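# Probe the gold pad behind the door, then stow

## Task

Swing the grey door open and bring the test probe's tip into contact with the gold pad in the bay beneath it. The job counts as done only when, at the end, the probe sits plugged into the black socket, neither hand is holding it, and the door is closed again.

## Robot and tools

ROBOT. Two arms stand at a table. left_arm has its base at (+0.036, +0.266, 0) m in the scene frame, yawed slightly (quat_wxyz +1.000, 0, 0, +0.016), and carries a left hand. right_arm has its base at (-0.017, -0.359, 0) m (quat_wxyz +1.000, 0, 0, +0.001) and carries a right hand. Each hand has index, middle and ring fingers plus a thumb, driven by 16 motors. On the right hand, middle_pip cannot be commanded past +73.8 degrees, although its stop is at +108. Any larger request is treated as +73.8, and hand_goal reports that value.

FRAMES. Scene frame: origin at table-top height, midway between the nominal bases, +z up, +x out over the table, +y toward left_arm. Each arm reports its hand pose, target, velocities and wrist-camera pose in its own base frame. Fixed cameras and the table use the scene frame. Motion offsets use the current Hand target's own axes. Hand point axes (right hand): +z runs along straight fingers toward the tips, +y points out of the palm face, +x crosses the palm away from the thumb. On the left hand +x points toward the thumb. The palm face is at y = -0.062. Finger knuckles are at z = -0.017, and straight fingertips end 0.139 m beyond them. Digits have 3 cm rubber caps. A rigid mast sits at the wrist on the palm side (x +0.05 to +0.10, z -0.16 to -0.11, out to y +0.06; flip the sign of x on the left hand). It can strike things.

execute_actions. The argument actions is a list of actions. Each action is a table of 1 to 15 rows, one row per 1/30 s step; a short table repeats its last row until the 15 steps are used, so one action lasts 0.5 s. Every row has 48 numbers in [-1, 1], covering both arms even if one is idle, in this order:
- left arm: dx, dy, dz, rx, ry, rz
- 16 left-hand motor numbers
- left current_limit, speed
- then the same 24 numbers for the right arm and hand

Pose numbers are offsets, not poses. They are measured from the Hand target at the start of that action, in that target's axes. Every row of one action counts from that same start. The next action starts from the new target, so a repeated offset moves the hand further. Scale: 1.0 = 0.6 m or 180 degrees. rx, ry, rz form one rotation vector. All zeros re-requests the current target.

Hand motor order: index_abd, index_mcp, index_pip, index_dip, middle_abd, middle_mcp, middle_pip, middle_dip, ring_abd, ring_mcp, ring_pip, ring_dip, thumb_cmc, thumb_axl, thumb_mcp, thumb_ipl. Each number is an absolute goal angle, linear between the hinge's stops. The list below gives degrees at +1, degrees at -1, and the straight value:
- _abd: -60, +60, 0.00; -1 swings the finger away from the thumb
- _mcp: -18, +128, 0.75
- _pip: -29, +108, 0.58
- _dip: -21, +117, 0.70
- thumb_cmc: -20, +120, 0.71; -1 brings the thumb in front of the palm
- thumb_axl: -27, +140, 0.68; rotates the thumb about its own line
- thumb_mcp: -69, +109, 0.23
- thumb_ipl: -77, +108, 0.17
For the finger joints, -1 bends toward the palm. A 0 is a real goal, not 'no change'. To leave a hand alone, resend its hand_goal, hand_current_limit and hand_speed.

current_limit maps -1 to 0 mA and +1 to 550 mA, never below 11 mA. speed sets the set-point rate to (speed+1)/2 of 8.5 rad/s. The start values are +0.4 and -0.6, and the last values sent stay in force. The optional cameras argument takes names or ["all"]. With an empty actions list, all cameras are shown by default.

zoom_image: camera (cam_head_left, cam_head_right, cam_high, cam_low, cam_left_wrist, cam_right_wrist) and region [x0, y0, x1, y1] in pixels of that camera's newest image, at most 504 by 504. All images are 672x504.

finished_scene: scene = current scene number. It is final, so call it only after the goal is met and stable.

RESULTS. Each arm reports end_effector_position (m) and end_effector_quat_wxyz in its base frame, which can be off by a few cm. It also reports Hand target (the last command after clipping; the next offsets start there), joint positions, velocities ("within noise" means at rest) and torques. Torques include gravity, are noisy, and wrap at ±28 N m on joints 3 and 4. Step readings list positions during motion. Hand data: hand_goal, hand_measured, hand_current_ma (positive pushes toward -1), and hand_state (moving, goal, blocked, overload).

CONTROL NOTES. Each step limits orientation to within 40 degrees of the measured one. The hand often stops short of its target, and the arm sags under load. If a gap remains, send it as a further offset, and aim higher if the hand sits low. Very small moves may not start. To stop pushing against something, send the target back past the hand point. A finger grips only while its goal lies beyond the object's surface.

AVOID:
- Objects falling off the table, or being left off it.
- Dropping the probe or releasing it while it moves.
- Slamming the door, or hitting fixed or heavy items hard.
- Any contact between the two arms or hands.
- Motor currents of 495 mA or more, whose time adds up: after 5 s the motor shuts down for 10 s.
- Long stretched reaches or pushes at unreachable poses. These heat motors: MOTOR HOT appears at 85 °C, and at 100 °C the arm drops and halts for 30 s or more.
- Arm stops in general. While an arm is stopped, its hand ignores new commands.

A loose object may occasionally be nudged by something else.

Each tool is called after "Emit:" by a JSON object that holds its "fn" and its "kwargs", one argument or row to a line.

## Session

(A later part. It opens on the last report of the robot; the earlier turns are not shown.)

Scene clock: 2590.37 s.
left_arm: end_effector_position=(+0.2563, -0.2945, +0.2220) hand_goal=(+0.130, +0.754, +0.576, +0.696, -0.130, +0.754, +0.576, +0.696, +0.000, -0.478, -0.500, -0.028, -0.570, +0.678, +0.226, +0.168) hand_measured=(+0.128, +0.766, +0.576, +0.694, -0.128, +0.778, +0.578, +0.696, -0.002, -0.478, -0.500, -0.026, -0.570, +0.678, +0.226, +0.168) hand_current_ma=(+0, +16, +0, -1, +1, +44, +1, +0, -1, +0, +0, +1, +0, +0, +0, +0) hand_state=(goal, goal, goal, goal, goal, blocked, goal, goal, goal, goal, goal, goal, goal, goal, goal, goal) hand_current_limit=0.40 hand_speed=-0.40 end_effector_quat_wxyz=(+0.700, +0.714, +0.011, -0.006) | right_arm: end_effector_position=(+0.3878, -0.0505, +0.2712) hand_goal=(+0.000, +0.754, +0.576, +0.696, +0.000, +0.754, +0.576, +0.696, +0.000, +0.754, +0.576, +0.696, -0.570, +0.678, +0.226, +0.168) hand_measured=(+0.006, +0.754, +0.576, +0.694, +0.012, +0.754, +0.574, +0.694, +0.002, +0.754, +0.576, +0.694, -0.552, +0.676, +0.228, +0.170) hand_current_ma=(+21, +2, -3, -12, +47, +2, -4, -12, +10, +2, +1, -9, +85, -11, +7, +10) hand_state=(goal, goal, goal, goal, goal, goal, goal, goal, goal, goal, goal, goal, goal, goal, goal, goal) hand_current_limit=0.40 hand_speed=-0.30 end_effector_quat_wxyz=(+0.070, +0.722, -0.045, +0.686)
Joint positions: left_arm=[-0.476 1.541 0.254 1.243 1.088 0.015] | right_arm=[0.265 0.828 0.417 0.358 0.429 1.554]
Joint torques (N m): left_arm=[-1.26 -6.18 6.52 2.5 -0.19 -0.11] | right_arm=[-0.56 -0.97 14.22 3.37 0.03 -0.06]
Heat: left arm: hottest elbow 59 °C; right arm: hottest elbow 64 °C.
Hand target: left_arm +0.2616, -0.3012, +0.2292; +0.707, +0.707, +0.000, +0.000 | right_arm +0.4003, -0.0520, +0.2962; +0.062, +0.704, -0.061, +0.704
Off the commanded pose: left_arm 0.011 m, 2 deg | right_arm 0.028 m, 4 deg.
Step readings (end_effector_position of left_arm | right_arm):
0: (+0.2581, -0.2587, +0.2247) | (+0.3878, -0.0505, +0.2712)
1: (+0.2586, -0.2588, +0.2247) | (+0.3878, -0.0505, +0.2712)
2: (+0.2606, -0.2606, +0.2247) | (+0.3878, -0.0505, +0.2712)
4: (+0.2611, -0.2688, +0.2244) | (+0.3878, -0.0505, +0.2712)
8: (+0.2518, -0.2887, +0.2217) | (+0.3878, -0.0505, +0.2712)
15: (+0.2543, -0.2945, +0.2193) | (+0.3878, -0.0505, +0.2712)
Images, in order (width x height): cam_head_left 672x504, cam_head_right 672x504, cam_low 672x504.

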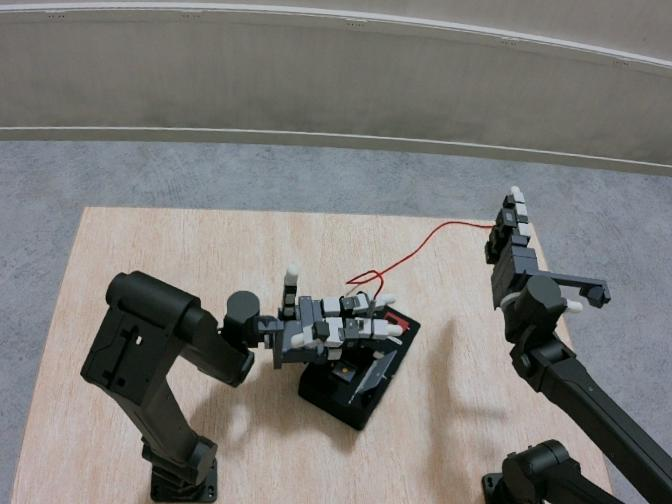

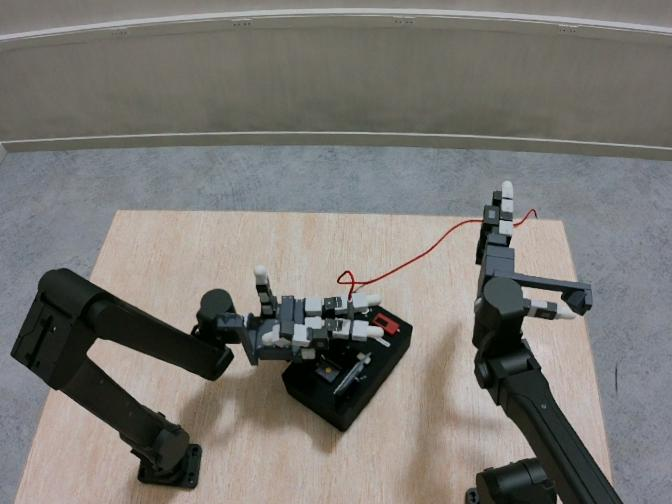

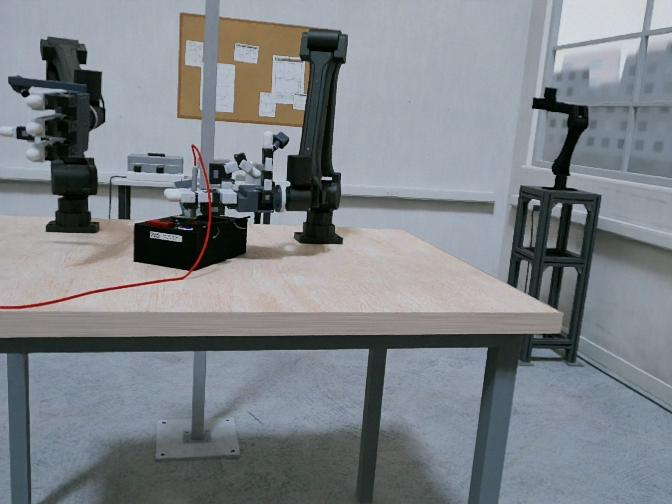

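Emit:
{"fn": "execute_actions", "kwargs": {
  "actions": [
    [[0,0,0.045,0,0,0,0.13,0.754,0.576,0.696,-0.13,0.754,0.576,0.696,0,-0.479,-0.5,-0.029,-0.571,0.678,0.225,0.168,0.4,-0.4,0,0,0,0,0,0,0,0.754,0.576,0.696,0,0.754,0.576,0.696,0,0.754,0.576,0.696,-0.571,0.678,0.225,0.168,0.4,-0.3]]
  ],
  "cameras": ["cam_head_left","cam_head_right","cam_low"]
}}

Emit:
{"fn": "zoom_image", "kwargs": {
  "camera": "cam_head_left",
  "region": [300, 260, 420, 360]
}}

Emit:
{"fn": "zoom_image", "kwargs": {
  "camera": "cam_head_right",
  "region": [280, 260, 400, 360]
}}

Emit:
{"fn": "zoom_image", "kwargs": {
  "camera": "cam_low",
  "region": [150, 120, 310, 250]
}}

Scene clock: 2600.00 s.
left_arm: end_effector_position=(+0.2555, -0.3216, +0.2215) hand_goal=(+0.130, +0.754, +0.576, +0.696, -0.130, +0.754, +0.576, +0.696, +0.000, -0.478, -0.500, -0.028, -0.570, +0.678, +0.226, +0.168) hand_measured=(+0.128, +0.766, +0.576, +0.694, -0.128, +0.778, +0.578, +0.696, -0.002, -0.478, -0.500, -0.026, -0.570, +0.678, +0.226, +0.168) hand_current_ma=(+0, +16, +0, -1, +1, +44, +1, +0, -1, +0, +0, +1, +0, +0, +0, +0) hand_state=(goal, goal, goal, goal, goal, blocked, goal, goal, goal, goal, goal, goal, goal, goal, goal, goal) hand_current_limit=0.40 hand_speed=-0.40 end_effector_quat_wxyz=(+0.700, +0.714, +0.009, -0.007) | right_arm: end_effector_position=(+0.3878, -0.0505, +0.2712) hand_goal=(+0.000, +0.754, +0.576, +0.696, +0.000, +0.754, +0.576, +0.696, +0.000, +0.754, +0.576, +0.696, -0.570, +0.678, +0.226, +0.168) hand_measured=(+0.006, +0.754, +0.576, +0.694, +0.012, +0.754, +0.574, +0.694, +0.002, +0.754, +0.576, +0.694, -0.552, +0.676, +0.228, +0.170) hand_current_ma=(+21, +2, -3, -12, +47, +2, -4, -12, +10, +2, +1, -9, +85, -11, +7, +10) hand_state=(goal, goal, goal, goal, goal, goal, goal, goal, goal, goal, goal, goal, goal, goal, goal, goal) hand_current_limit=0.40 hand_speed=-0.30 end_effector_quat_wxyz=(+0.070, +0.722, -0.045, +0.686)
Joint positions: left_arm=[-0.565 1.569 0.289 1.243 1.002 0.008] | right_arm=[0.265 0.828 0.417 0.358 0.429 1.554]
Joint torques (N m): left_arm=[-0.97 -6.77 6.83 2.51 -0.23 -0.16] | right_arm=[-0.56 -1.14 14.22 3.62 0.04 -0.09]
Heat: left arm: hottest elbow 59 °C; right arm: hottest elbow 65 °C.
Hand target: left_arm +0.2615, -0.3282, +0.2290; +0.707, +0.707, +0.000, -0.001 | right_arm +0.4003, -0.0520, +0.2962; +0.062, +0.704, -0.061, +0.704
Off the commanded pose: left_arm 0.012 m, 2 deg | right_arm 0.028 m, 4 deg.
Step readings (end_effector_position of left_arm | right_arm):
0: (+0.2563, -0.2945, +0.2220) | (+0.3878, -0.0505, +0.2712)
1: (+0.2568, -0.2946, +0.2218) | (+0.3878, -0.0505, +0.2712)
2: (+0.2582, -0.2957, +0.2217) | (+0.3878, -0.0505, +0.2712)
4: (+0.2594, -0.3019, +0.2220) | (+0.3878, -0.0505, +0.2712)
8: (+0.2561, -0.3175, +0.2230) | (+0.3878, -0.0505, +0.2712)
15: (+0.2553, -0.3216, +0.2216) | (+0.3878, -0.0505, +0.2712)
Images, in order (width x height): cam_head_left 672x504, cam_head_right 672x504, cam_low 672x504.

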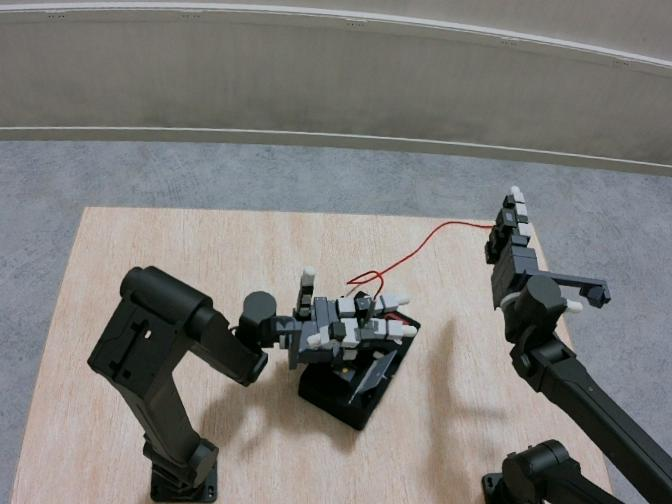

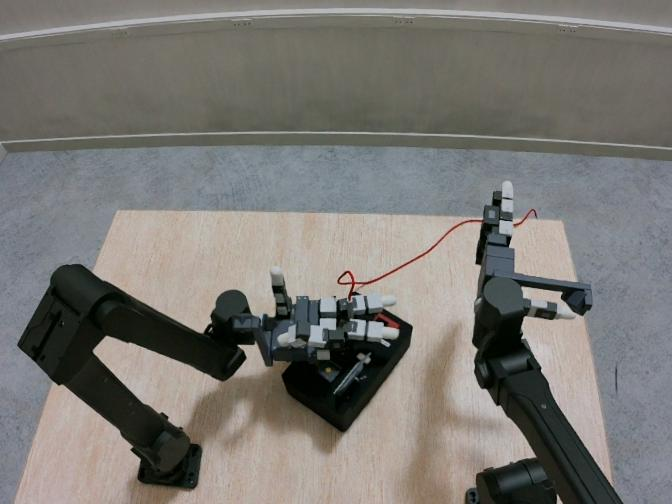

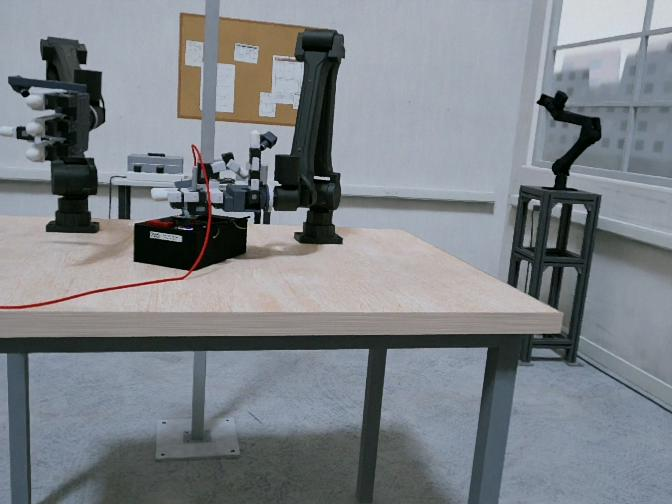

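Scaled by 4.200 from the camera's 672x504 image, which has a finer 960x720 frame.

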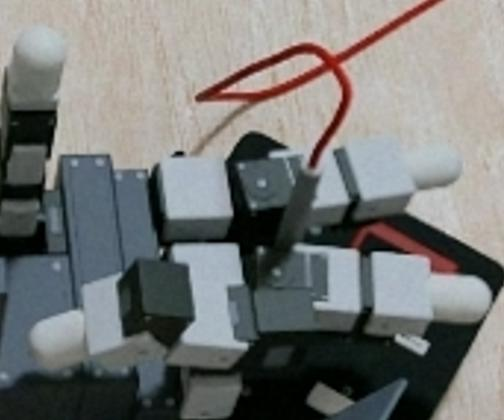

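Scaled by 4.200 from the camera's 672x504 image, which has a finer 960x720 frame.

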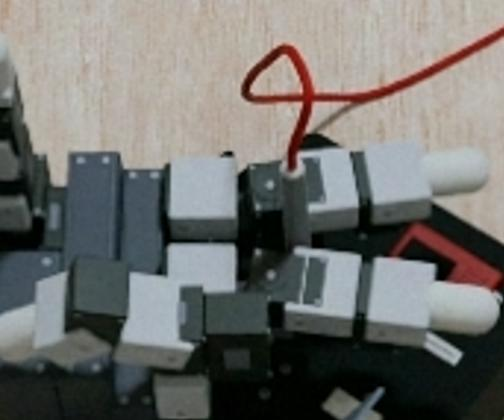

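Scaled by 3.150 from the camera's 672x504 image, which has a finer 960x720 frame.

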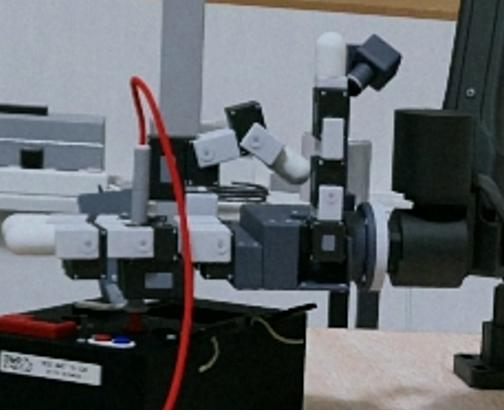

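Emit:
{"fn": "execute_actions", "kwargs": {
  "actions": [
    [[0,0.01,0.0,0,0,0,-0.05,0.754,0.576,0.696,0.05,0.754,0.576,0.696,0,-0.479,-0.5,-0.029,-0.571,0.678,0.225,0.168,0.2,-0.7,0,0,0,0,0,0,0,0.754,0.576,0.696,0,0.754,0.576,0.696,0,0.754,0.576,0.696,-0.571,0.678,0.225,0.168,0.4,-0.3]],
    [[0,0,0.0,0,0,0,-0.25,0.754,0.576,0.696,0.25,0.754,0.576,0.696,0,-0.479,-0.5,-0.029,-0.571,0.678,0.225,0.168,0.4,-0.7,0,0,0,0,0,0,0,0.754,0.576,0.696,0,0.754,0.576,0.696,0,0.754,0.576,0.696,-0.571,0.678,0.225,0.168,0.4,-0.3]]
  ],
  "cameras": ["cam_head_left","cam_head_right","cam_low"]
}}

Emit:
{"fn": "zoom_image", "kwargs": {
  "camera": "cam_head_left",
  "region": [300, 260, 420, 360]
}}

Emit:
{"fn": "zoom_image", "kwargs": {
  "camera": "cam_head_right",
  "region": [280, 260, 400, 360]
}}

Scene clock: 2612.07 s.
left_arm: end_effector_position=(+0.2555, -0.3214, +0.2225) hand_goal=(-0.250, +0.754, +0.576, +0.696, +0.250, +0.754, +0.576, +0.696, +0.000, -0.478, -0.500, -0.028, -0.570, +0.678, +0.226, +0.168) hand_measured=(-0.102, +0.766, +0.576, +0.694, +0.104, +0.778, +0.578, +0.696, -0.002, -0.478, -0.500, -0.026, -0.570, +0.678, +0.226, +0.168) hand_current_ma=(+385, +15, +0, -1, -385, +44, +1, +0, -1, +0, +0, +1, +0, +0, +0, +0) hand_state=(blocked, goal, goal, goal, blocked, blocked, goal, goal, goal, goal, goal, goal, goal, goal, goal, goal) hand_current_limit=0.40 hand_speed=-0.70 end_effector_quat_wxyz=(+0.701, +0.713, +0.009, -0.006) | right_arm: end_effector_position=(+0.3878, -0.0505, +0.2712) hand_goal=(+0.000, +0.754, +0.576, +0.696, +0.000, +0.754, +0.576, +0.696, +0.000, +0.754, +0.576, +0.696, -0.570, +0.678, +0.226, +0.168) hand_measured=(+0.006, +0.754, +0.576, +0.694, +0.012, +0.754, +0.574, +0.694, +0.002, +0.754, +0.576, +0.694, -0.552, +0.676, +0.228, +0.170) hand_current_ma=(+21, +2, -3, -12, +47, +2, -4, -12, +10, +2, +1, -9, +85, -11, +7, +10) hand_state=(goal, goal, goal, goal, goal, goal, goal, goal, goal, goal, goal, goal, goal, goal, goal, goal) hand_current_limit=0.40 hand_speed=-0.30 end_effector_quat_wxyz=(+0.070, +0.722, -0.045, +0.686)
Joint positions: left_arm=[-0.565 1.566 0.289 1.243 1.002 0.006] | right_arm=[0.265 0.828 0.417 0.358 0.429 1.554]
Joint torques (N m): left_arm=[-0.91 -9.23 6.95 1.28 -0.19 -0.14] | right_arm=[-0.91 -1.79 14.09 3.48 0.03 -0.02]
Heat: left arm: hottest elbow 58 °C; right arm: hottest elbow 65 °C.
Hand target: left_arm +0.2615, -0.3282, +0.2351; +0.707, +0.707, +0.000, -0.001 | right_arm +0.4003, -0.0520, +0.2962; +0.062, +0.704, -0.061, +0.704
Off the commanded pose: left_arm 0.015 m, 2 deg | right_arm 0.028 m, 4 deg.
Step readings (end_effector_position of left_arm | right_arm):
0: (+0.2556, -0.3216, +0.2215) | (+0.3878, -0.0505, +0.2712)
1: (+0.2556, -0.3216, +0.2215) | (+0.3878, -0.0505, +0.2712)
2: (+0.2556, -0.3216, +0.2215) | (+0.3878, -0.0505, +0.2712)
4: (+0.2556, -0.3216, +0.2215) | (+0.3878, -0.0505, +0.2712)
8: (+0.2556, -0.3216, +0.2216) | (+0.3878, -0.0505, +0.2712)
15: (+0.2555, -0.3214, +0.2224) | (+0.3878, -0.0505, +0.2712)
16: (+0.2554, -0.3214, +0.2226) | (+0.3878, -0.0505, +0.2712)
17: (+0.2555, -0.3214, +0.2225) | (+0.3878, -0.0505, +0.2712)
19: (+0.2555, -0.3214, +0.2225) | (+0.3878, -0.0505, +0.2712)
23: (+0.2555, -0.3214, +0.2225) | (+0.3878, -0.0505, +0.2712)
30: (+0.2555, -0.3214, +0.2225) | (+0.3878, -0.0505, +0.2712)
Images, in order (width x height): cam_head_left 672x504, cam_head_right 672x504, cam_low 672x504.

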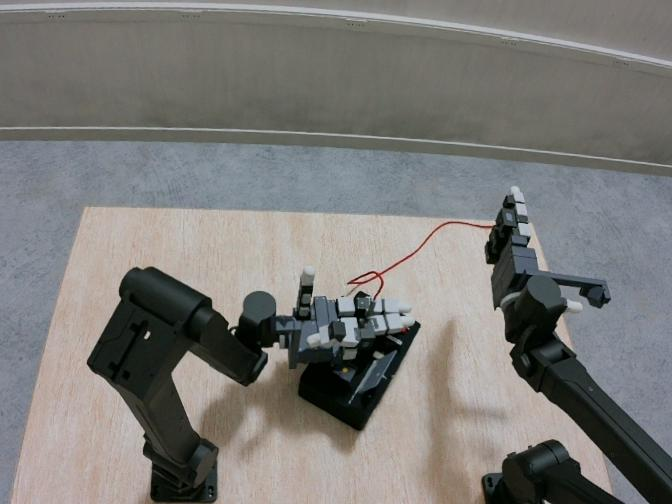

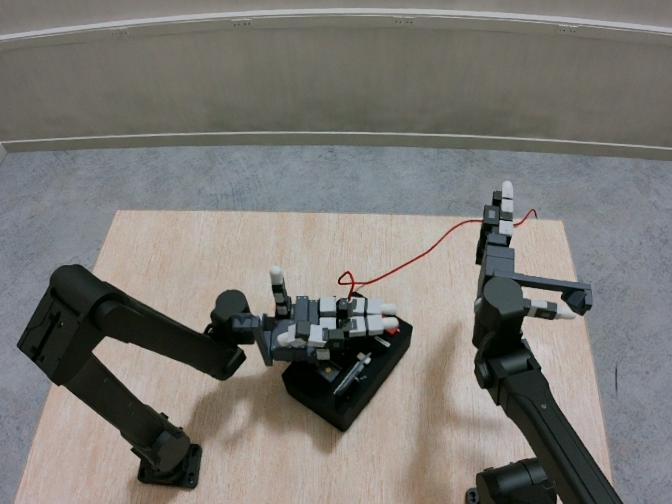

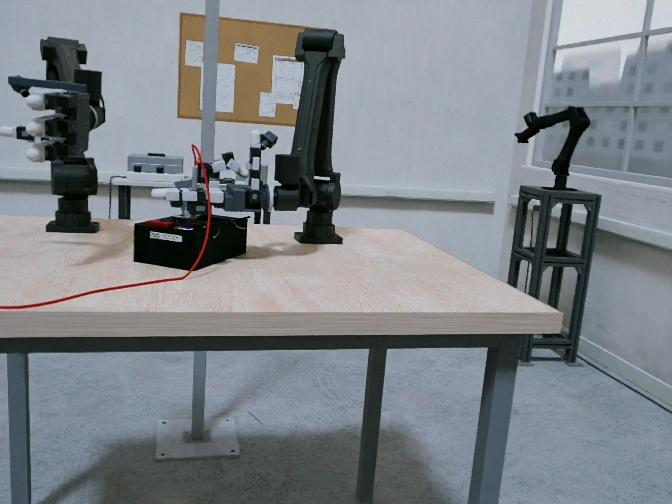

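Scaled by 4.200 from the camera's 672x504 image, which has a finer 960x720 frame.

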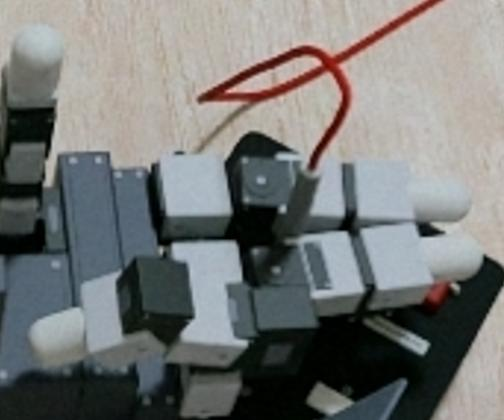

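Scaled by 4.200 from the camera's 672x504 image, which has a finer 960x720 frame.

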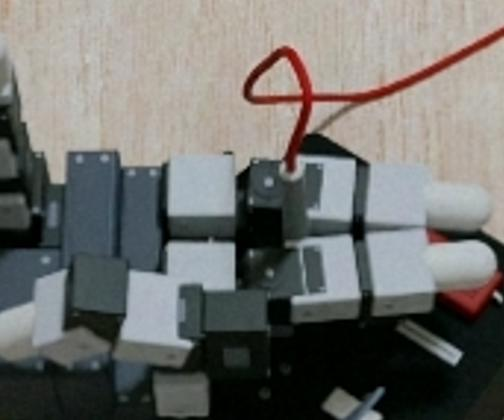

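Emit:
{"fn": "execute_actions", "kwargs": {
  "actions": [
    [[0,0,0.0,0,0,0,0.05,0.754,0.576,0.696,-0.05,0.754,0.576,0.696,0,-0.479,-0.5,-0.029,-0.571,0.678,0.225,0.168,0.4,-0.3,0,0,0,0,0,0,0,0.754,0.576,0.696,0,0.754,0.576,0.696,0,0.754,0.576,0.696,-0.571,0.678,0.225,0.168,0.4,-0.3]],
    [[0,0,0.0,0,0,0,0.05,0.754,0.576,-0.61,-0.05,0.754,0.576,-0.61,0,-0.479,-0.5,-0.029,-0.571,0.678,0.225,0.168,0.4,-0.1,0,0,0,0,0,0,0,0.754,0.576,0.696,0,0.754,0.576,0.696,0,0.754,0.576,0.696,-0.571,0.678,0.225,0.168,0.4,-0.3]],
    [[0,0,0.0,0,0,0,-0.05,0.754,0.576,-0.61,0.05,0.754,0.576,-0.61,0,-0.479,-0.5,-0.029,-0.571,0.678,0.225,0.168,0.4,-0.5,0,0,0,0,0,0,0,0.754,0.576,0.696,0,0.754,0.576,0.696,0,0.754,0.576,0.696,-0.571,0.678,0.225,0.168,0.4,-0.3]],
    [[0,0,0.0,0,0,0,-0.3,0.754,0.576,-0.61,0.3,0.754,0.576,-0.61,0,-0.479,-0.5,-0.029,-0.571,0.678,0.225,0.168,0.4,-0.6,0,0,0,0,0,0,0,0.754,0.576,0.696,0,0.754,0.576,0.696,0,0.754,0.576,0.696,-0.571,0.678,0.225,0.168,0.4,-0.3]]
  ],
  "cameras": ["cam_head_left","cam_head_right","cam_low"]
}}

Emit:
{"fn": "zoom_image", "kwargs": {
  "camera": "cam_head_left",
  "region": [300, 260, 420, 360]
}}

Emit:
{"fn": "zoom_image", "kwargs": {
  "camera": "cam_head_right",
  "region": [280, 260, 400, 360]
}}

Emit:
{"fn": "zoom_image", "kwargs": {
  "camera": "cam_low",
  "region": [150, 120, 310, 250]
}}

Scene clock: 2626.77 s.
left_arm: end_effector_position=(+0.2556, -0.3214, +0.2225) hand_goal=(-0.300, +0.754, +0.576, -0.610, +0.300, +0.754, +0.576, -0.610, +0.000, -0.478, -0.500, -0.028, -0.570, +0.678, +0.226, +0.168) hand_measured=(-0.120, +0.764, +0.578, -0.608, +0.120, +0.778, +0.578, -0.608, -0.002, -0.478, -0.500, -0.026, -0.570, +0.678, +0.226, +0.168) hand_current_ma=(+385, +14, +1, +2, -385, +44, +1, +2, -1, +0, +0, +1, +0, +0, +0, +0) hand_state=(blocked, goal, goal, goal, blocked, blocked, goal, goal, goal, goal, goal, goal, goal, goal, goal, goal) hand_current_limit=0.40 hand_speed=-0.60 end_effector_quat_wxyz=(+0.701, +0.713, +0.010, -0.006) | right_arm: end_effector_position=(+0.3878, -0.0505, +0.2712) hand_goal=(+0.000, +0.754, +0.576, +0.696, +0.000, +0.754, +0.576, +0.696, +0.000, +0.754, +0.576, +0.696, -0.570, +0.678, +0.226, +0.168) hand_measured=(+0.006, +0.754, +0.576, +0.694, +0.012, +0.754, +0.574, +0.694, +0.002, +0.754, +0.576, +0.694, -0.552, +0.676, +0.228, +0.170) hand_current_ma=(+21, +2, -3, -12, +47, +2, -4, -12, +10, +2, +1, -9, +85, -11, +7, +10) hand_state=(goal, goal, goal, goal, goal, goal, goal, goal, goal, goal, goal, goal, goal, goal, goal, goal) hand_current_limit=0.40 hand_speed=-0.30 end_effector_quat_wxyz=(+0.070, +0.722, -0.045, +0.686)
Joint positions: left_arm=[-0.565 1.566 0.289 1.243 1.001 0.006] | right_arm=[0.265 0.828 0.417 0.358 0.429 1.554]
Joint torques (N m): left_arm=[-0.91 -9.17 6.97 1.26 -0.18 -0.13] | right_arm=[-1.26 -1.61 14.16 3.49 0.01 -0.06]
Heat: left arm: hottest elbow 57 °C; right arm: hottest elbow 66 °C.
Hand target: left_arm +0.2615, -0.3282, +0.2351; +0.707, +0.707, +0.000, -0.001 | right_arm +0.4003, -0.0520, +0.2962; +0.062, +0.704, -0.061, +0.704
Off the commanded pose: left_arm 0.015 m, 2 deg | right_arm 0.028 m, 4 deg.
Step readings (end_effector_position of left_arm | right_arm):
0: (+0.2555, -0.3214, +0.2225) | (+0.3878, -0.0505, +0.2712)
1: (+0.2555, -0.3214, +0.2225) | (+0.3878, -0.0505, +0.2712)
2: (+0.2555, -0.3214, +0.2225) | (+0.3878, -0.0505, +0.2712)
4: (+0.2555, -0.3214, +0.2225) | (+0.3878, -0.0505, +0.2712)
8: (+0.2556, -0.3214, +0.2225) | (+0.3878, -0.0505, +0.2712)
15: (+0.2556, -0.3214, +0.2225) | (+0.3878, -0.0505, +0.2712)
16: (+0.2556, -0.3214, +0.2225) | (+0.3878, -0.0505, +0.2712)
17: (+0.2556, -0.3214, +0.2225) | (+0.3878, -0.0505, +0.2712)
19: (+0.2556, -0.3214, +0.2225) | (+0.3878, -0.0505, +0.2712)
23: (+0.2556, -0.3214, +0.2225) | (+0.3878, -0.0505, +0.2712)
30: (+0.2556, -0.3214, +0.2225) | (+0.3878, -0.0505, +0.2712)
31: (+0.2556, -0.3214, +0.2225) | (+0.3878, -0.0505, +0.2712)
32: (+0.2556, -0.3214, +0.2225) | (+0.3878, -0.0505, +0.2712)
34: (+0.2556, -0.3214, +0.2225) | (+0.3878, -0.0505, +0.2712)
38: (+0.2556, -0.3214, +0.2225) | (+0.3878, -0.0505, +0.2712)
45: (+0.2556, -0.3214, +0.2225) | (+0.3878, -0.0505, +0.2712)
46: (+0.2556, -0.3214, +0.2225) | (+0.3878, -0.0505, +0.2712)
47: (+0.2556, -0.3214, +0.2225) | (+0.3878, -0.0505, +0.2712)
49: (+0.2556, -0.3214, +0.2225) | (+0.3878, -0.0505, +0.2712)
53: (+0.2556, -0.3214, +0.2225) | (+0.3878, -0.0505, +0.2712)
60: (+0.2556, -0.3214, +0.2225) | (+0.3878, -0.0505, +0.2712)
Images, in order (width x height): cam_head_left 672x504, cam_head_right 672x504, cam_low 672x504.

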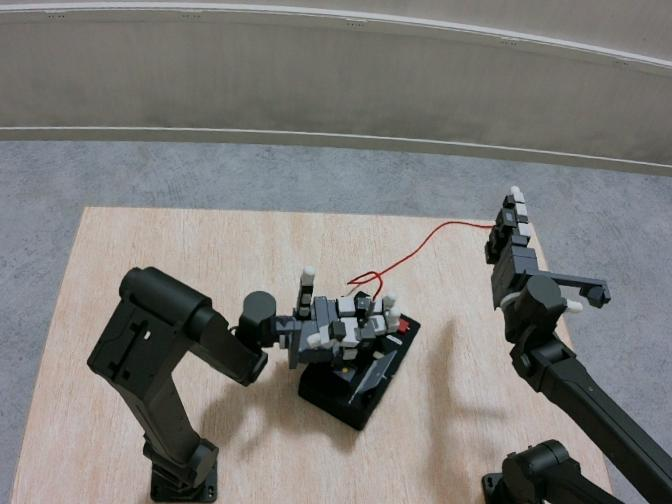

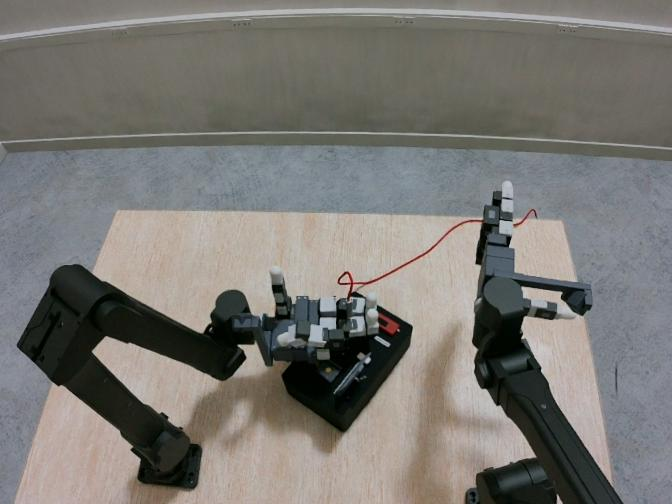

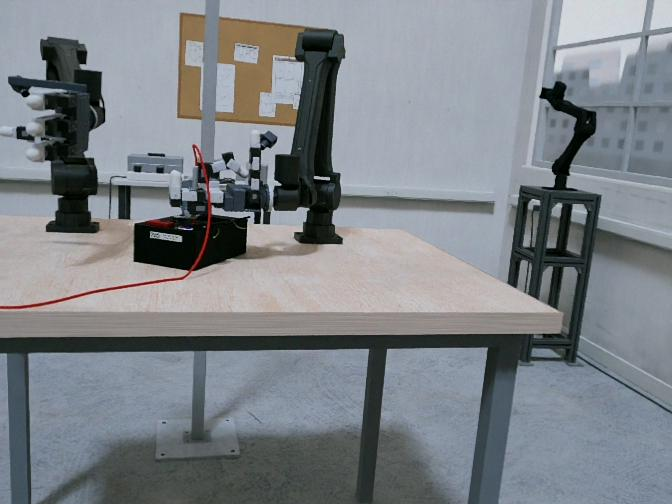

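Scaled by 4.200 from the camera's 672x504 image, which has a finer 960x720 frame.

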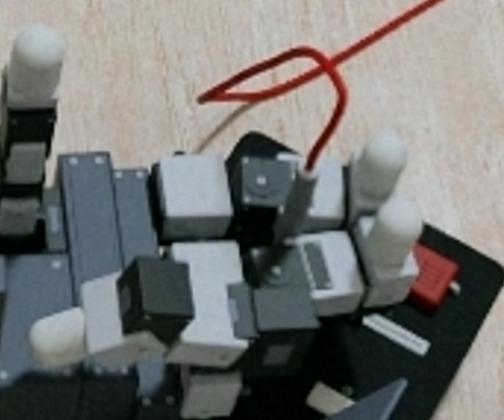

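Scaled by 4.200 from the camera's 672x504 image, which has a finer 960x720 frame.

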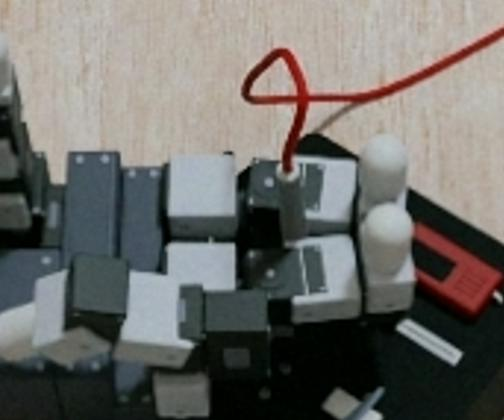

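Scaled by 3.150 from the camera's 672x504 image, which has a finer 960x720 frame.

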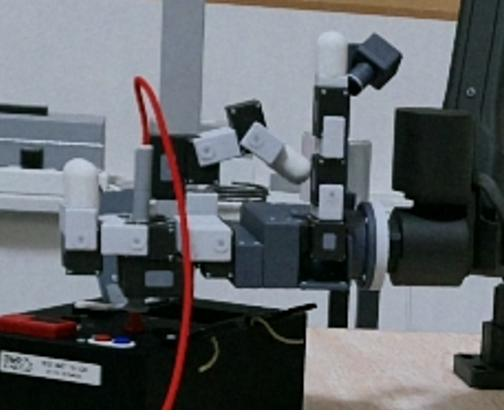

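Emit:
{"fn": "execute_actions", "kwargs": {
  "actions": [
    [[0,0,0.0,0,0,0,0.06,0.754,0.576,-0.61,-0.06,0.754,0.576,-0.61,0,-0.479,-0.5,-0.029,-0.571,0.678,0.225,0.168,0.4,-0.3,0,0,0,0,0,0,0,0.754,0.576,0.696,0,0.754,0.576,0.696,0,0.754,0.576,0.696,-0.571,0.678,0.225,0.168,0.4,-0.3]],
    [[0,0.018,0.0,0,0,0,0.06,0.87,0.576,-0.61,-0.06,0.87,0.576,-0.61,0,-0.479,-0.5,-0.029,-0.571,0.678,0.225,0.168,0.4,-0.5,0,0,0,0,0,0,0,0.754,0.576,0.696,0,0.754,0.576,0.696,0,0.754,0.576,0.696,-0.571,0.678,0.225,0.168,0.4,-0.3]],
    [[0,0.018,0.0,0,0,0,0.06,1.0,0.576,-0.61,-0.06,1.0,0.576,-0.61,0,-0.479,-0.5,-0.029,-0.571,0.678,0.225,0.168,0.4,-0.5,0,0,0,0,0,0,0,0.754,0.576,0.696,0,0.754,0.576,0.696,0,0.754,0.576,0.696,-0.571,0.678,0.225,0.168,0.4,-0.3]],
    [[0,0,0.0,0,0,0,-0.4,1.0,0.576,-0.61,0.4,1.0,0.576,-0.61,0,-0.479,-0.5,-0.029,-0.571,0.678,0.225,0.168,0.78,-0.6,0,0,0,0,0,0,0,0.754,0.576,0.696,0,0.754,0.576,0.696,0,0.754,0.576,0.696,-0.571,0.678,0.225,0.168,0.4,-0.3]]
  ],
  "cameras": ["cam_head_left","cam_head_right","cam_low"]
}}

Emit:
{"fn": "zoom_image", "kwargs": {
  "camera": "cam_head_right",
  "region": [280, 260, 400, 360]
}}

Emit:
{"fn": "zoom_image", "kwargs": {
  "camera": "cam_low",
  "region": [150, 120, 310, 250]
}}

Scene clock: 2646.50 s.
left_arm: end_effector_position=(+0.2552, -0.3209, +0.2426) hand_goal=(-0.400, +1.000, +0.576, -0.610, +0.400, +1.000, +0.576, -0.610, +0.000, -0.478, -0.500, -0.028, -0.570, +0.678, +0.226, +0.168) hand_measured=(-0.104, +1.000, +0.578, -0.608, +0.114, +1.000, +0.578, -0.608, -0.002, -0.478, -0.500, -0.026, -0.570, +0.678, +0.226, +0.168) hand_current_ma=(+489, +0, +1, +2, -489, +0, +1, +2, -1, +0, +0, +1, +0, +0, +0, +0) hand_state=(blocked, goal, goal, goal, blocked, goal, goal, goal, goal, goal, goal, goal, goal, goal, goal, goal) hand_current_limit=0.78 hand_speed=-0.60 end_effector_quat_wxyz=(+0.701, +0.713, +0.011, -0.008) | right_arm: end_effector_position=(+0.3878, -0.0505, +0.2712) hand_goal=(+0.000, +0.754, +0.576, +0.696, +0.000, +0.754, +0.576, +0.696, +0.000, +0.754, +0.576, +0.696, -0.570, +0.678, +0.226, +0.168) hand_measured=(+0.006, +0.754, +0.576, +0.694, +0.012, +0.754, +0.574, +0.694, +0.002, +0.754, +0.576, +0.694, -0.552, +0.676, +0.228, +0.170) hand_current_ma=(+21, +2, -3, -12, +47, +2, -4, -12, +10, +2, +1, -9, +85, -11, +7, +10) hand_state=(goal, goal, goal, goal, goal, goal, goal, goal, goal, goal, goal, goal, goal, goal, goal, goal) hand_current_limit=0.40 hand_speed=-0.30 end_effector_quat_wxyz=(+0.070, +0.722, -0.045, +0.686)
Joint positions: left_arm=[-0.565 1.456 0.294 1.128 1.001 0.002] | right_arm=[0.265 0.828 0.417 0.358 0.429 1.554]
Joint torques (N m): left_arm=[-0.91 -8.23 8.34 1.21 -0.17 -0.09] | right_arm=[-1.32 -1.61 14.17 3.44 0.02 -0.05]
Heat: left arm: hottest elbow 56 °C; right arm: hottest elbow 67 °C.
Hand target: left_arm +0.2616, -0.3282, +0.2567; +0.707, +0.707, +0.000, -0.001 | right_arm +0.4003, -0.0520, +0.2962; +0.062, +0.704, -0.061, +0.704
Off the commanded pose: left_arm 0.017 m, 2 deg | right_arm 0.028 m, 4 deg.
Step readings (end_effector_position of left_arm | right_arm):
0: (+0.2556, -0.3214, +0.2225) | (+0.3878, -0.0505, +0.2712)
1: (+0.2556, -0.3214, +0.2225) | (+0.3878, -0.0505, +0.2712)
2: (+0.2556, -0.3214, +0.2225) | (+0.3878, -0.0505, +0.2712)
4: (+0.2556, -0.3214, +0.2225) | (+0.3878, -0.0505, +0.2712)
8: (+0.2556, -0.3214, +0.2225) | (+0.3878, -0.0505, +0.2712)
15: (+0.2556, -0.3214, +0.2225) | (+0.3878, -0.0505, +0.2712)
16: (+0.2556, -0.3214, +0.2226) | (+0.3878, -0.0505, +0.2712)
17: (+0.2558, -0.3215, +0.2229) | (+0.3878, -0.0505, +0.2712)
19: (+0.2562, -0.3216, +0.2249) | (+0.3878, -0.0505, +0.2712)
23: (+0.2552, -0.3209, +0.2331) | (+0.3878, -0.0505, +0.2712)
30: (+0.2557, -0.3213, +0.2348) | (+0.3878, -0.0505, +0.2712)
31: (+0.2558, -0.3214, +0.2345) | (+0.3878, -0.0505, +0.2712)
32: (+0.2561, -0.3215, +0.2345) | (+0.3878, -0.0505, +0.2712)
34: (+0.2562, -0.3216, +0.2354) | (+0.3878, -0.0505, +0.2712)
38: (+0.2550, -0.3208, +0.2420) | (+0.3878, -0.0505, +0.2712)
45: (+0.2550, -0.3208, +0.2432) | (+0.3878, -0.0505, +0.2712)
46: (+0.2550, -0.3208, +0.2431) | (+0.3878, -0.0505, +0.2712)
47: (+0.2551, -0.3208, +0.2429) | (+0.3878, -0.0505, +0.2712)
49: (+0.2551, -0.3208, +0.2428) | (+0.3878, -0.0505, +0.2712)
53: (+0.2552, -0.3209, +0.2426) | (+0.3878, -0.0505, +0.2712)
60: (+0.2552, -0.3209, +0.2426) | (+0.3878, -0.0505, +0.2712)
Images, in order (width x height): cam_head_left 672x504, cam_head_right 672x504, cam_low 672x504.

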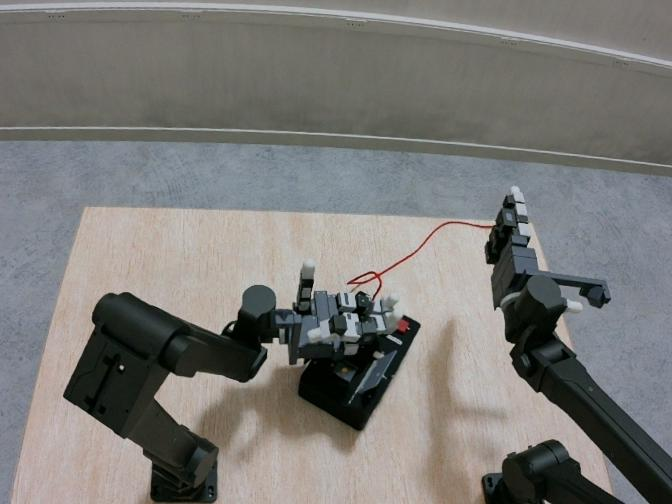

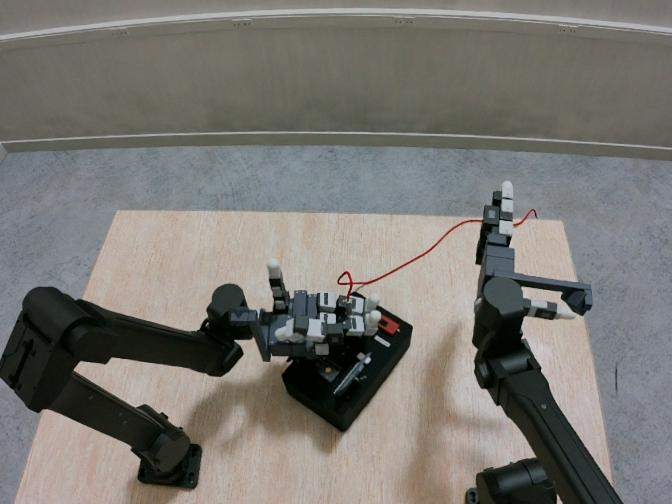

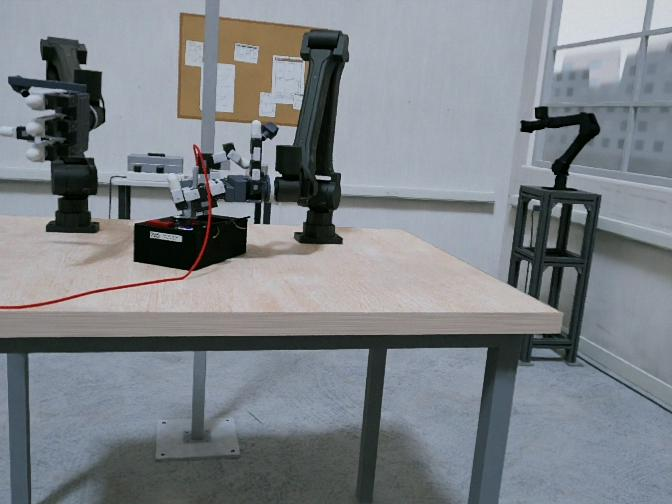

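Scaled by 4.200 from the camera's 672x504 image, which has a finer 960x720 frame.

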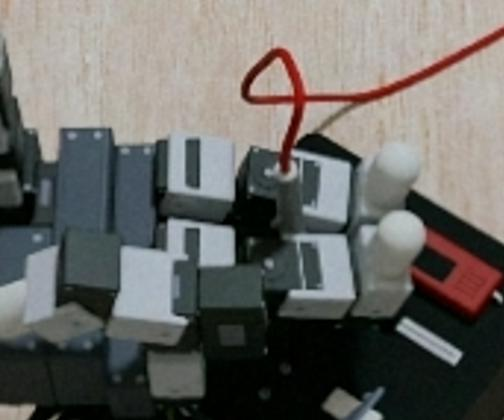

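Scaled by 3.150 from the camera's 672x504 image, which has a finer 960x720 frame.

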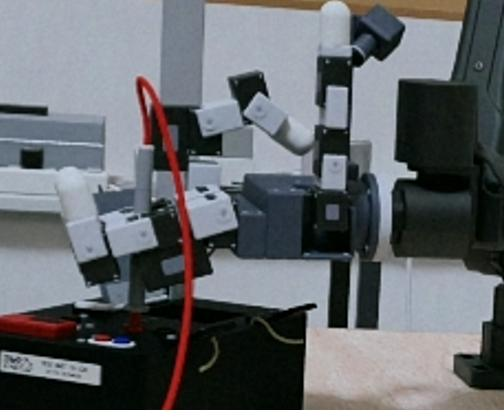

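Emit:
{"fn": "execute_actions", "kwargs": {
  "actions": [
    [[0,0.04,0.0,0,0,0,-0.4,1.0,0.576,-0.61,0.4,1.0,0.576,-0.61,0,-0.479,-0.5,-0.029,-0.571,0.678,0.225,0.168,0.79,-0.6,0,0,0,0,0,0,0,0.754,0.576,0.696,0,0.754,0.576,0.696,0,0.754,0.576,0.696,-0.571,0.678,0.225,0.168,0.4,-0.3]]
  ],
  "cameras": ["cam_head_left","cam_head_right","cam_low"]
}}

Emit:
{"fn": "zoom_image", "kwargs": {
  "camera": "cam_low",
  "region": [150, 120, 310, 250]
}}

Scene clock: 2652.13 s.
left_arm: end_effector_position=(+0.2597, -0.3217, +0.2445) hand_goal=(-0.400, +1.000, +0.576, -0.610, +0.400, +1.000, +0.576, -0.610, +0.000, -0.478, -0.500, -0.028, -0.570, +0.678, +0.226, +0.168) hand_measured=(-0.104, +0.998, +0.576, -0.608, +0.114, +1.000, +0.570, -0.608, -0.002, -0.478, -0.500, -0.026, -0.570, +0.678, +0.226, +0.168) hand_current_ma=(+492, -2, +0, +2, -492, +0, -6, +2, -1, +0, +0, +1, +0, +0, +0, +0) hand_state=(blocked, goal, goal, goal, blocked, goal, goal, goal, goal, goal, goal, goal, goal, goal, goal, goal) hand_current_limit=0.79 hand_speed=-0.60 end_effector_quat_wxyz=(+0.688, +0.725, +0.035, -0.021) | right_arm: end_effector_position=(+0.3878, -0.0505, +0.2712) hand_goal=(+0.000, +0.754, +0.576, +0.696, +0.000, +0.754, +0.576, +0.696, +0.000, +0.754, +0.576, +0.696, -0.570, +0.678, +0.226, +0.168) hand_measured=(+0.006, +0.754, +0.576, +0.694, +0.012, +0.754, +0.574, +0.694, +0.002, +0.754, +0.576, +0.694, -0.552, +0.676, +0.228, +0.170) hand_current_ma=(+21, +2, -3, -12, +47, +2, -4, -12, +10, +2, +1, -9, +85, -11, +7, +10) hand_state=(goal, goal, goal, goal, goal, goal, goal, goal, goal, goal, goal, goal, goal, goal, goal, goal) hand_current_limit=0.40 hand_speed=-0.30 end_effector_quat_wxyz=(+0.070, +0.722, -0.045, +0.686)
Joint positions: left_arm=[-0.565 1.377 0.297 0.983 0.986 0.001] | right_arm=[0.265 0.828 0.417 0.358 0.429 1.554]
Joint torques (N m): left_arm=[-0.85 -10.4 10.03 2.14 0.49 -0.05] | right_arm=[-1.38 -1.49 14.27 3.33 0.05 -0.06]
Heat: left arm: hottest elbow 56 °C; right arm: hottest elbow 67 °C.
Hand target: left_arm +0.2616, -0.3282, +0.2806; +0.707, +0.707, +0.000, -0.001 | right_arm +0.4003, -0.0520, +0.2962; +0.062, +0.704, -0.061, +0.704
Off the commanded pose: left_arm 0.037 m, 6 deg | right_arm 0.028 m, 4 deg.
Step readings (end_effector_position of left_arm | right_arm):
0: (+0.2552, -0.3209, +0.2426) | (+0.3878, -0.0505, +0.2712)
1: (+0.2553, -0.3210, +0.2427) | (+0.3878, -0.0505, +0.2712)
2: (+0.2558, -0.3213, +0.2429) | (+0.3878, -0.0505, +0.2712)
4: (+0.2572, -0.3215, +0.2442) | (+0.3878, -0.0505, +0.2712)
8: (+0.2592, -0.3216, +0.2446) | (+0.3878, -0.0505, +0.2712)
15: (+0.2599, -0.3217, +0.2446) | (+0.3878, -0.0505, +0.2712)
Images, in order (width x height): cam_head_left 672x504, cam_head_right 672x504, cam_low 672x504.

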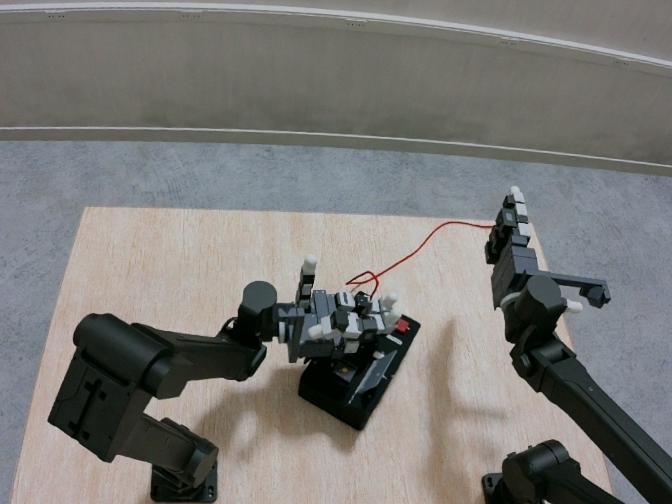

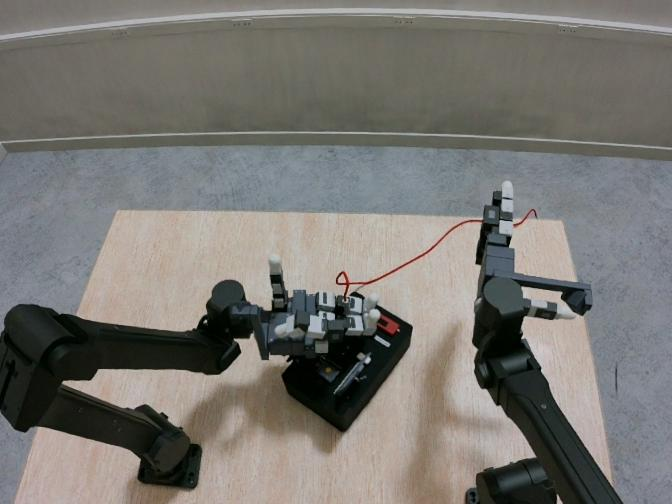

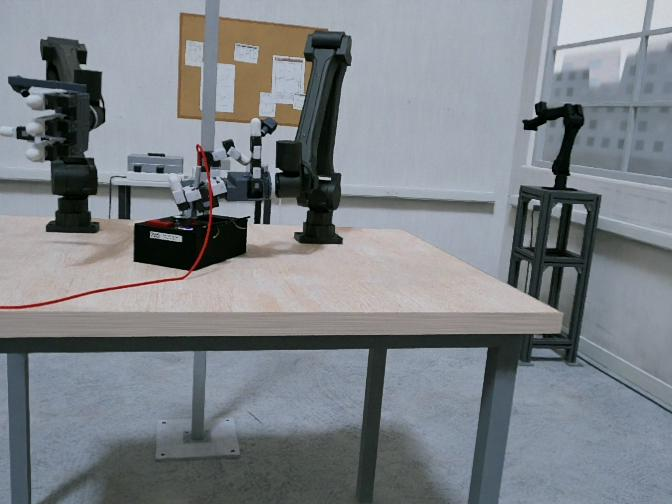

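Scaled by 3.150 from the camera's 672x504 image, which has a finer 960x720 frame.

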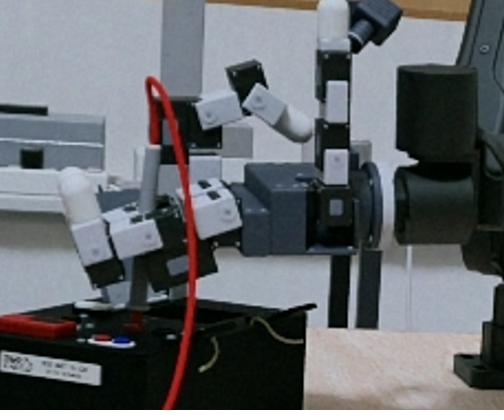

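Emit:
{"fn": "execute_actions", "kwargs": {
  "actions": [
    [[0,0.04,0.0,0,0,0,-0.4,1.0,0.576,-0.61,0.4,1.0,0.576,-0.61,0,-0.479,-0.5,-0.029,-0.571,0.678,0.225,0.168,0.79,-0.6,0,0,0,0,0,0,0,0.754,0.576,0.696,0,0.754,0.576,0.696,0,0.754,0.576,0.696,-0.571,0.678,0.225,0.168,0.4,-0.3]]
  ],
  "cameras": ["cam_head_left","cam_head_right","cam_low"]
}}

Emit:
{"fn": "zoom_image", "kwargs": {
  "camera": "cam_low",
  "region": [150, 120, 310, 250]
}}

Scene clock: 2657.20 s.
left_arm: end_effector_position=(+0.2552, -0.3203, +0.2900) hand_goal=(-0.400, +1.000, +0.576, -0.610, +0.400, +1.000, +0.576, -0.610, +0.000, -0.478, -0.500, -0.028, -0.570, +0.678, +0.226, +0.168) hand_measured=(-0.104, +1.000, +0.576, -0.608, +0.120, +0.998, +0.580, -0.608, -0.002, -0.478, -0.500, -0.026, -0.570, +0.678, +0.226, +0.168) hand_current_ma=(+492, +0, +0, +2, -492, -1, +3, +2, -1, +0, +0, +1, +0, +0, +0, +0) hand_state=(blocked, goal, goal, goal, blocked, goal, goal, goal, goal, goal, goal, goal, goal, goal, goal, goal) hand_current_limit=0.79 hand_speed=-0.60 end_effector_quat_wxyz=(+0.702, +0.712, +0.011, -0.004) | right_arm: end_effector_position=(+0.3878, -0.0505, +0.2712) hand_goal=(+0.000, +0.754, +0.576, +0.696, +0.000, +0.754, +0.576, +0.696, +0.000, +0.754, +0.576, +0.696, -0.570, +0.678, +0.226, +0.168) hand_measured=(+0.006, +0.754, +0.576, +0.694, +0.012, +0.754, +0.574, +0.694, +0.002, +0.754, +0.576, +0.694, -0.552, +0.676, +0.228, +0.170) hand_current_ma=(+21, +2, -3, -12, +47, +2, -4, -12, +10, +2, +1, -9, +85, -11, +7, +10) hand_state=(goal, goal, goal, goal, goal, goal, goal, goal, goal, goal, goal, goal, goal, goal, goal, goal) hand_current_limit=0.40 hand_speed=-0.30 end_effector_quat_wxyz=(+0.070, +0.722, -0.045, +0.686)
Joint positions: left_arm=[-0.565 1.236 0.331 0.878 0.997 0.001] | right_arm=[0.265 0.828 0.417 0.358 0.429 1.554]
Joint torques (N m): left_arm=[-0.79 -5.66 10.73 1.32 -0.01 -0.08] | right_arm=[-1.2 -1.03 14.04 3.45 0.01 -0.04]
Heat: left arm: hottest elbow 57 °C; right arm: hottest elbow 67 °C.
Hand target: left_arm +0.2616, -0.3282, +0.3047; +0.707, +0.707, +0.000, +0.000 | right_arm +0.4003, -0.0520, +0.2962; +0.062, +0.704, -0.061, +0.704
Off the commanded pose: left_arm 0.018 m, 2 deg | right_arm 0.028 m, 4 deg.
Step readings (end_effector_position of left_arm | right_arm):
0: (+0.2597, -0.3217, +0.2446) | (+0.3878, -0.0505, +0.2712)
1: (+0.2597, -0.3217, +0.2446) | (+0.3878, -0.0505, +0.2712)
2: (+0.2599, -0.3219, +0.2449) | (+0.3878, -0.0505, +0.2712)
4: (+0.2606, -0.3217, +0.2460) | (+0.3878, -0.0505, +0.2712)
8: (+0.2569, -0.3202, +0.2667) | (+0.3878, -0.0505, +0.2712)
15: (+0.2545, -0.3199, +0.2921) | (+0.3878, -0.0505, +0.2712)
Images, in order (width x height): cam_head_left 672x504, cam_head_right 672x504, cam_low 672x504.

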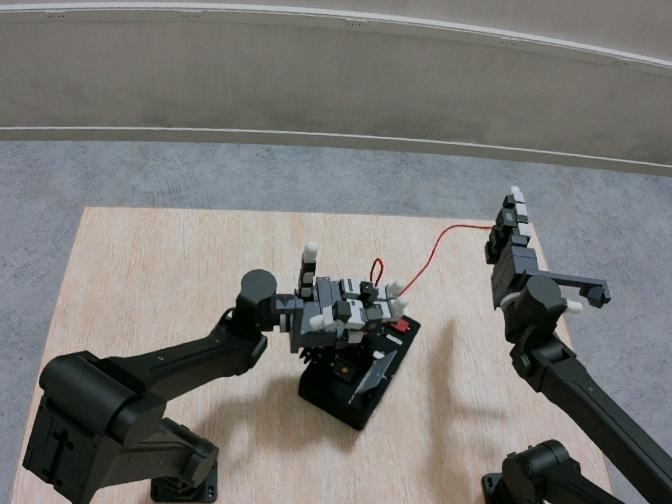

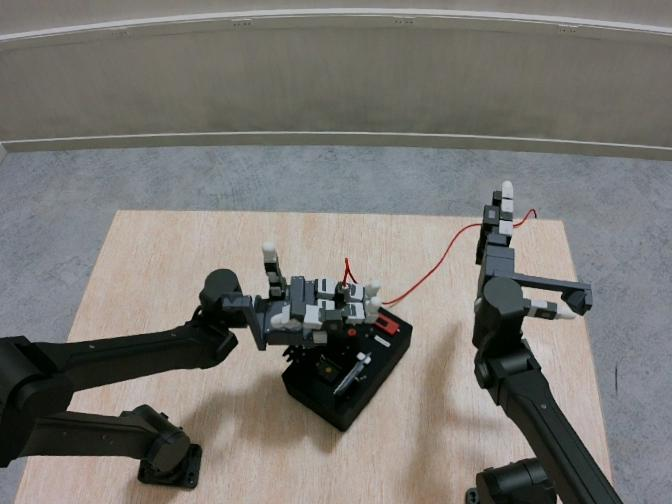

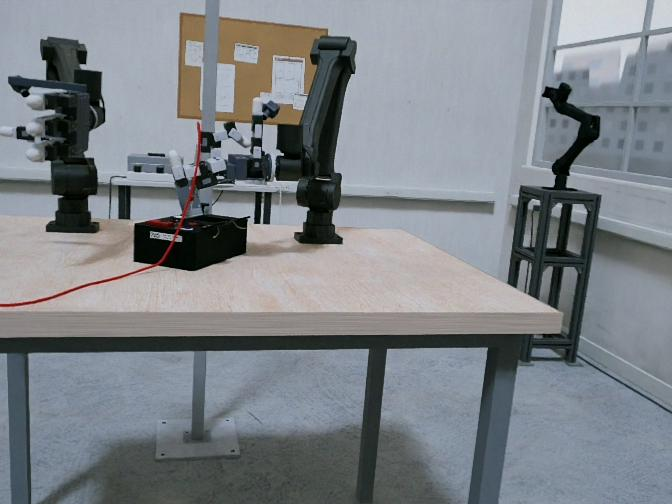

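Scaled by 3.150 from the camera's 672x504 image, which has a finer 960x720 frame.

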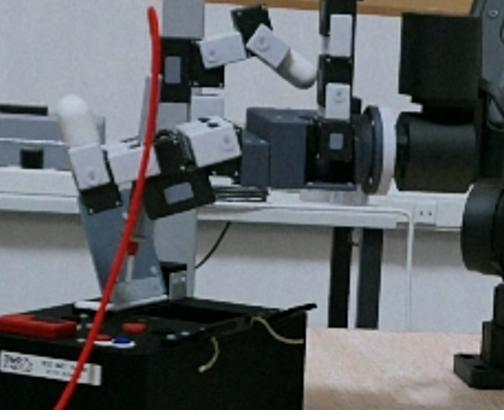

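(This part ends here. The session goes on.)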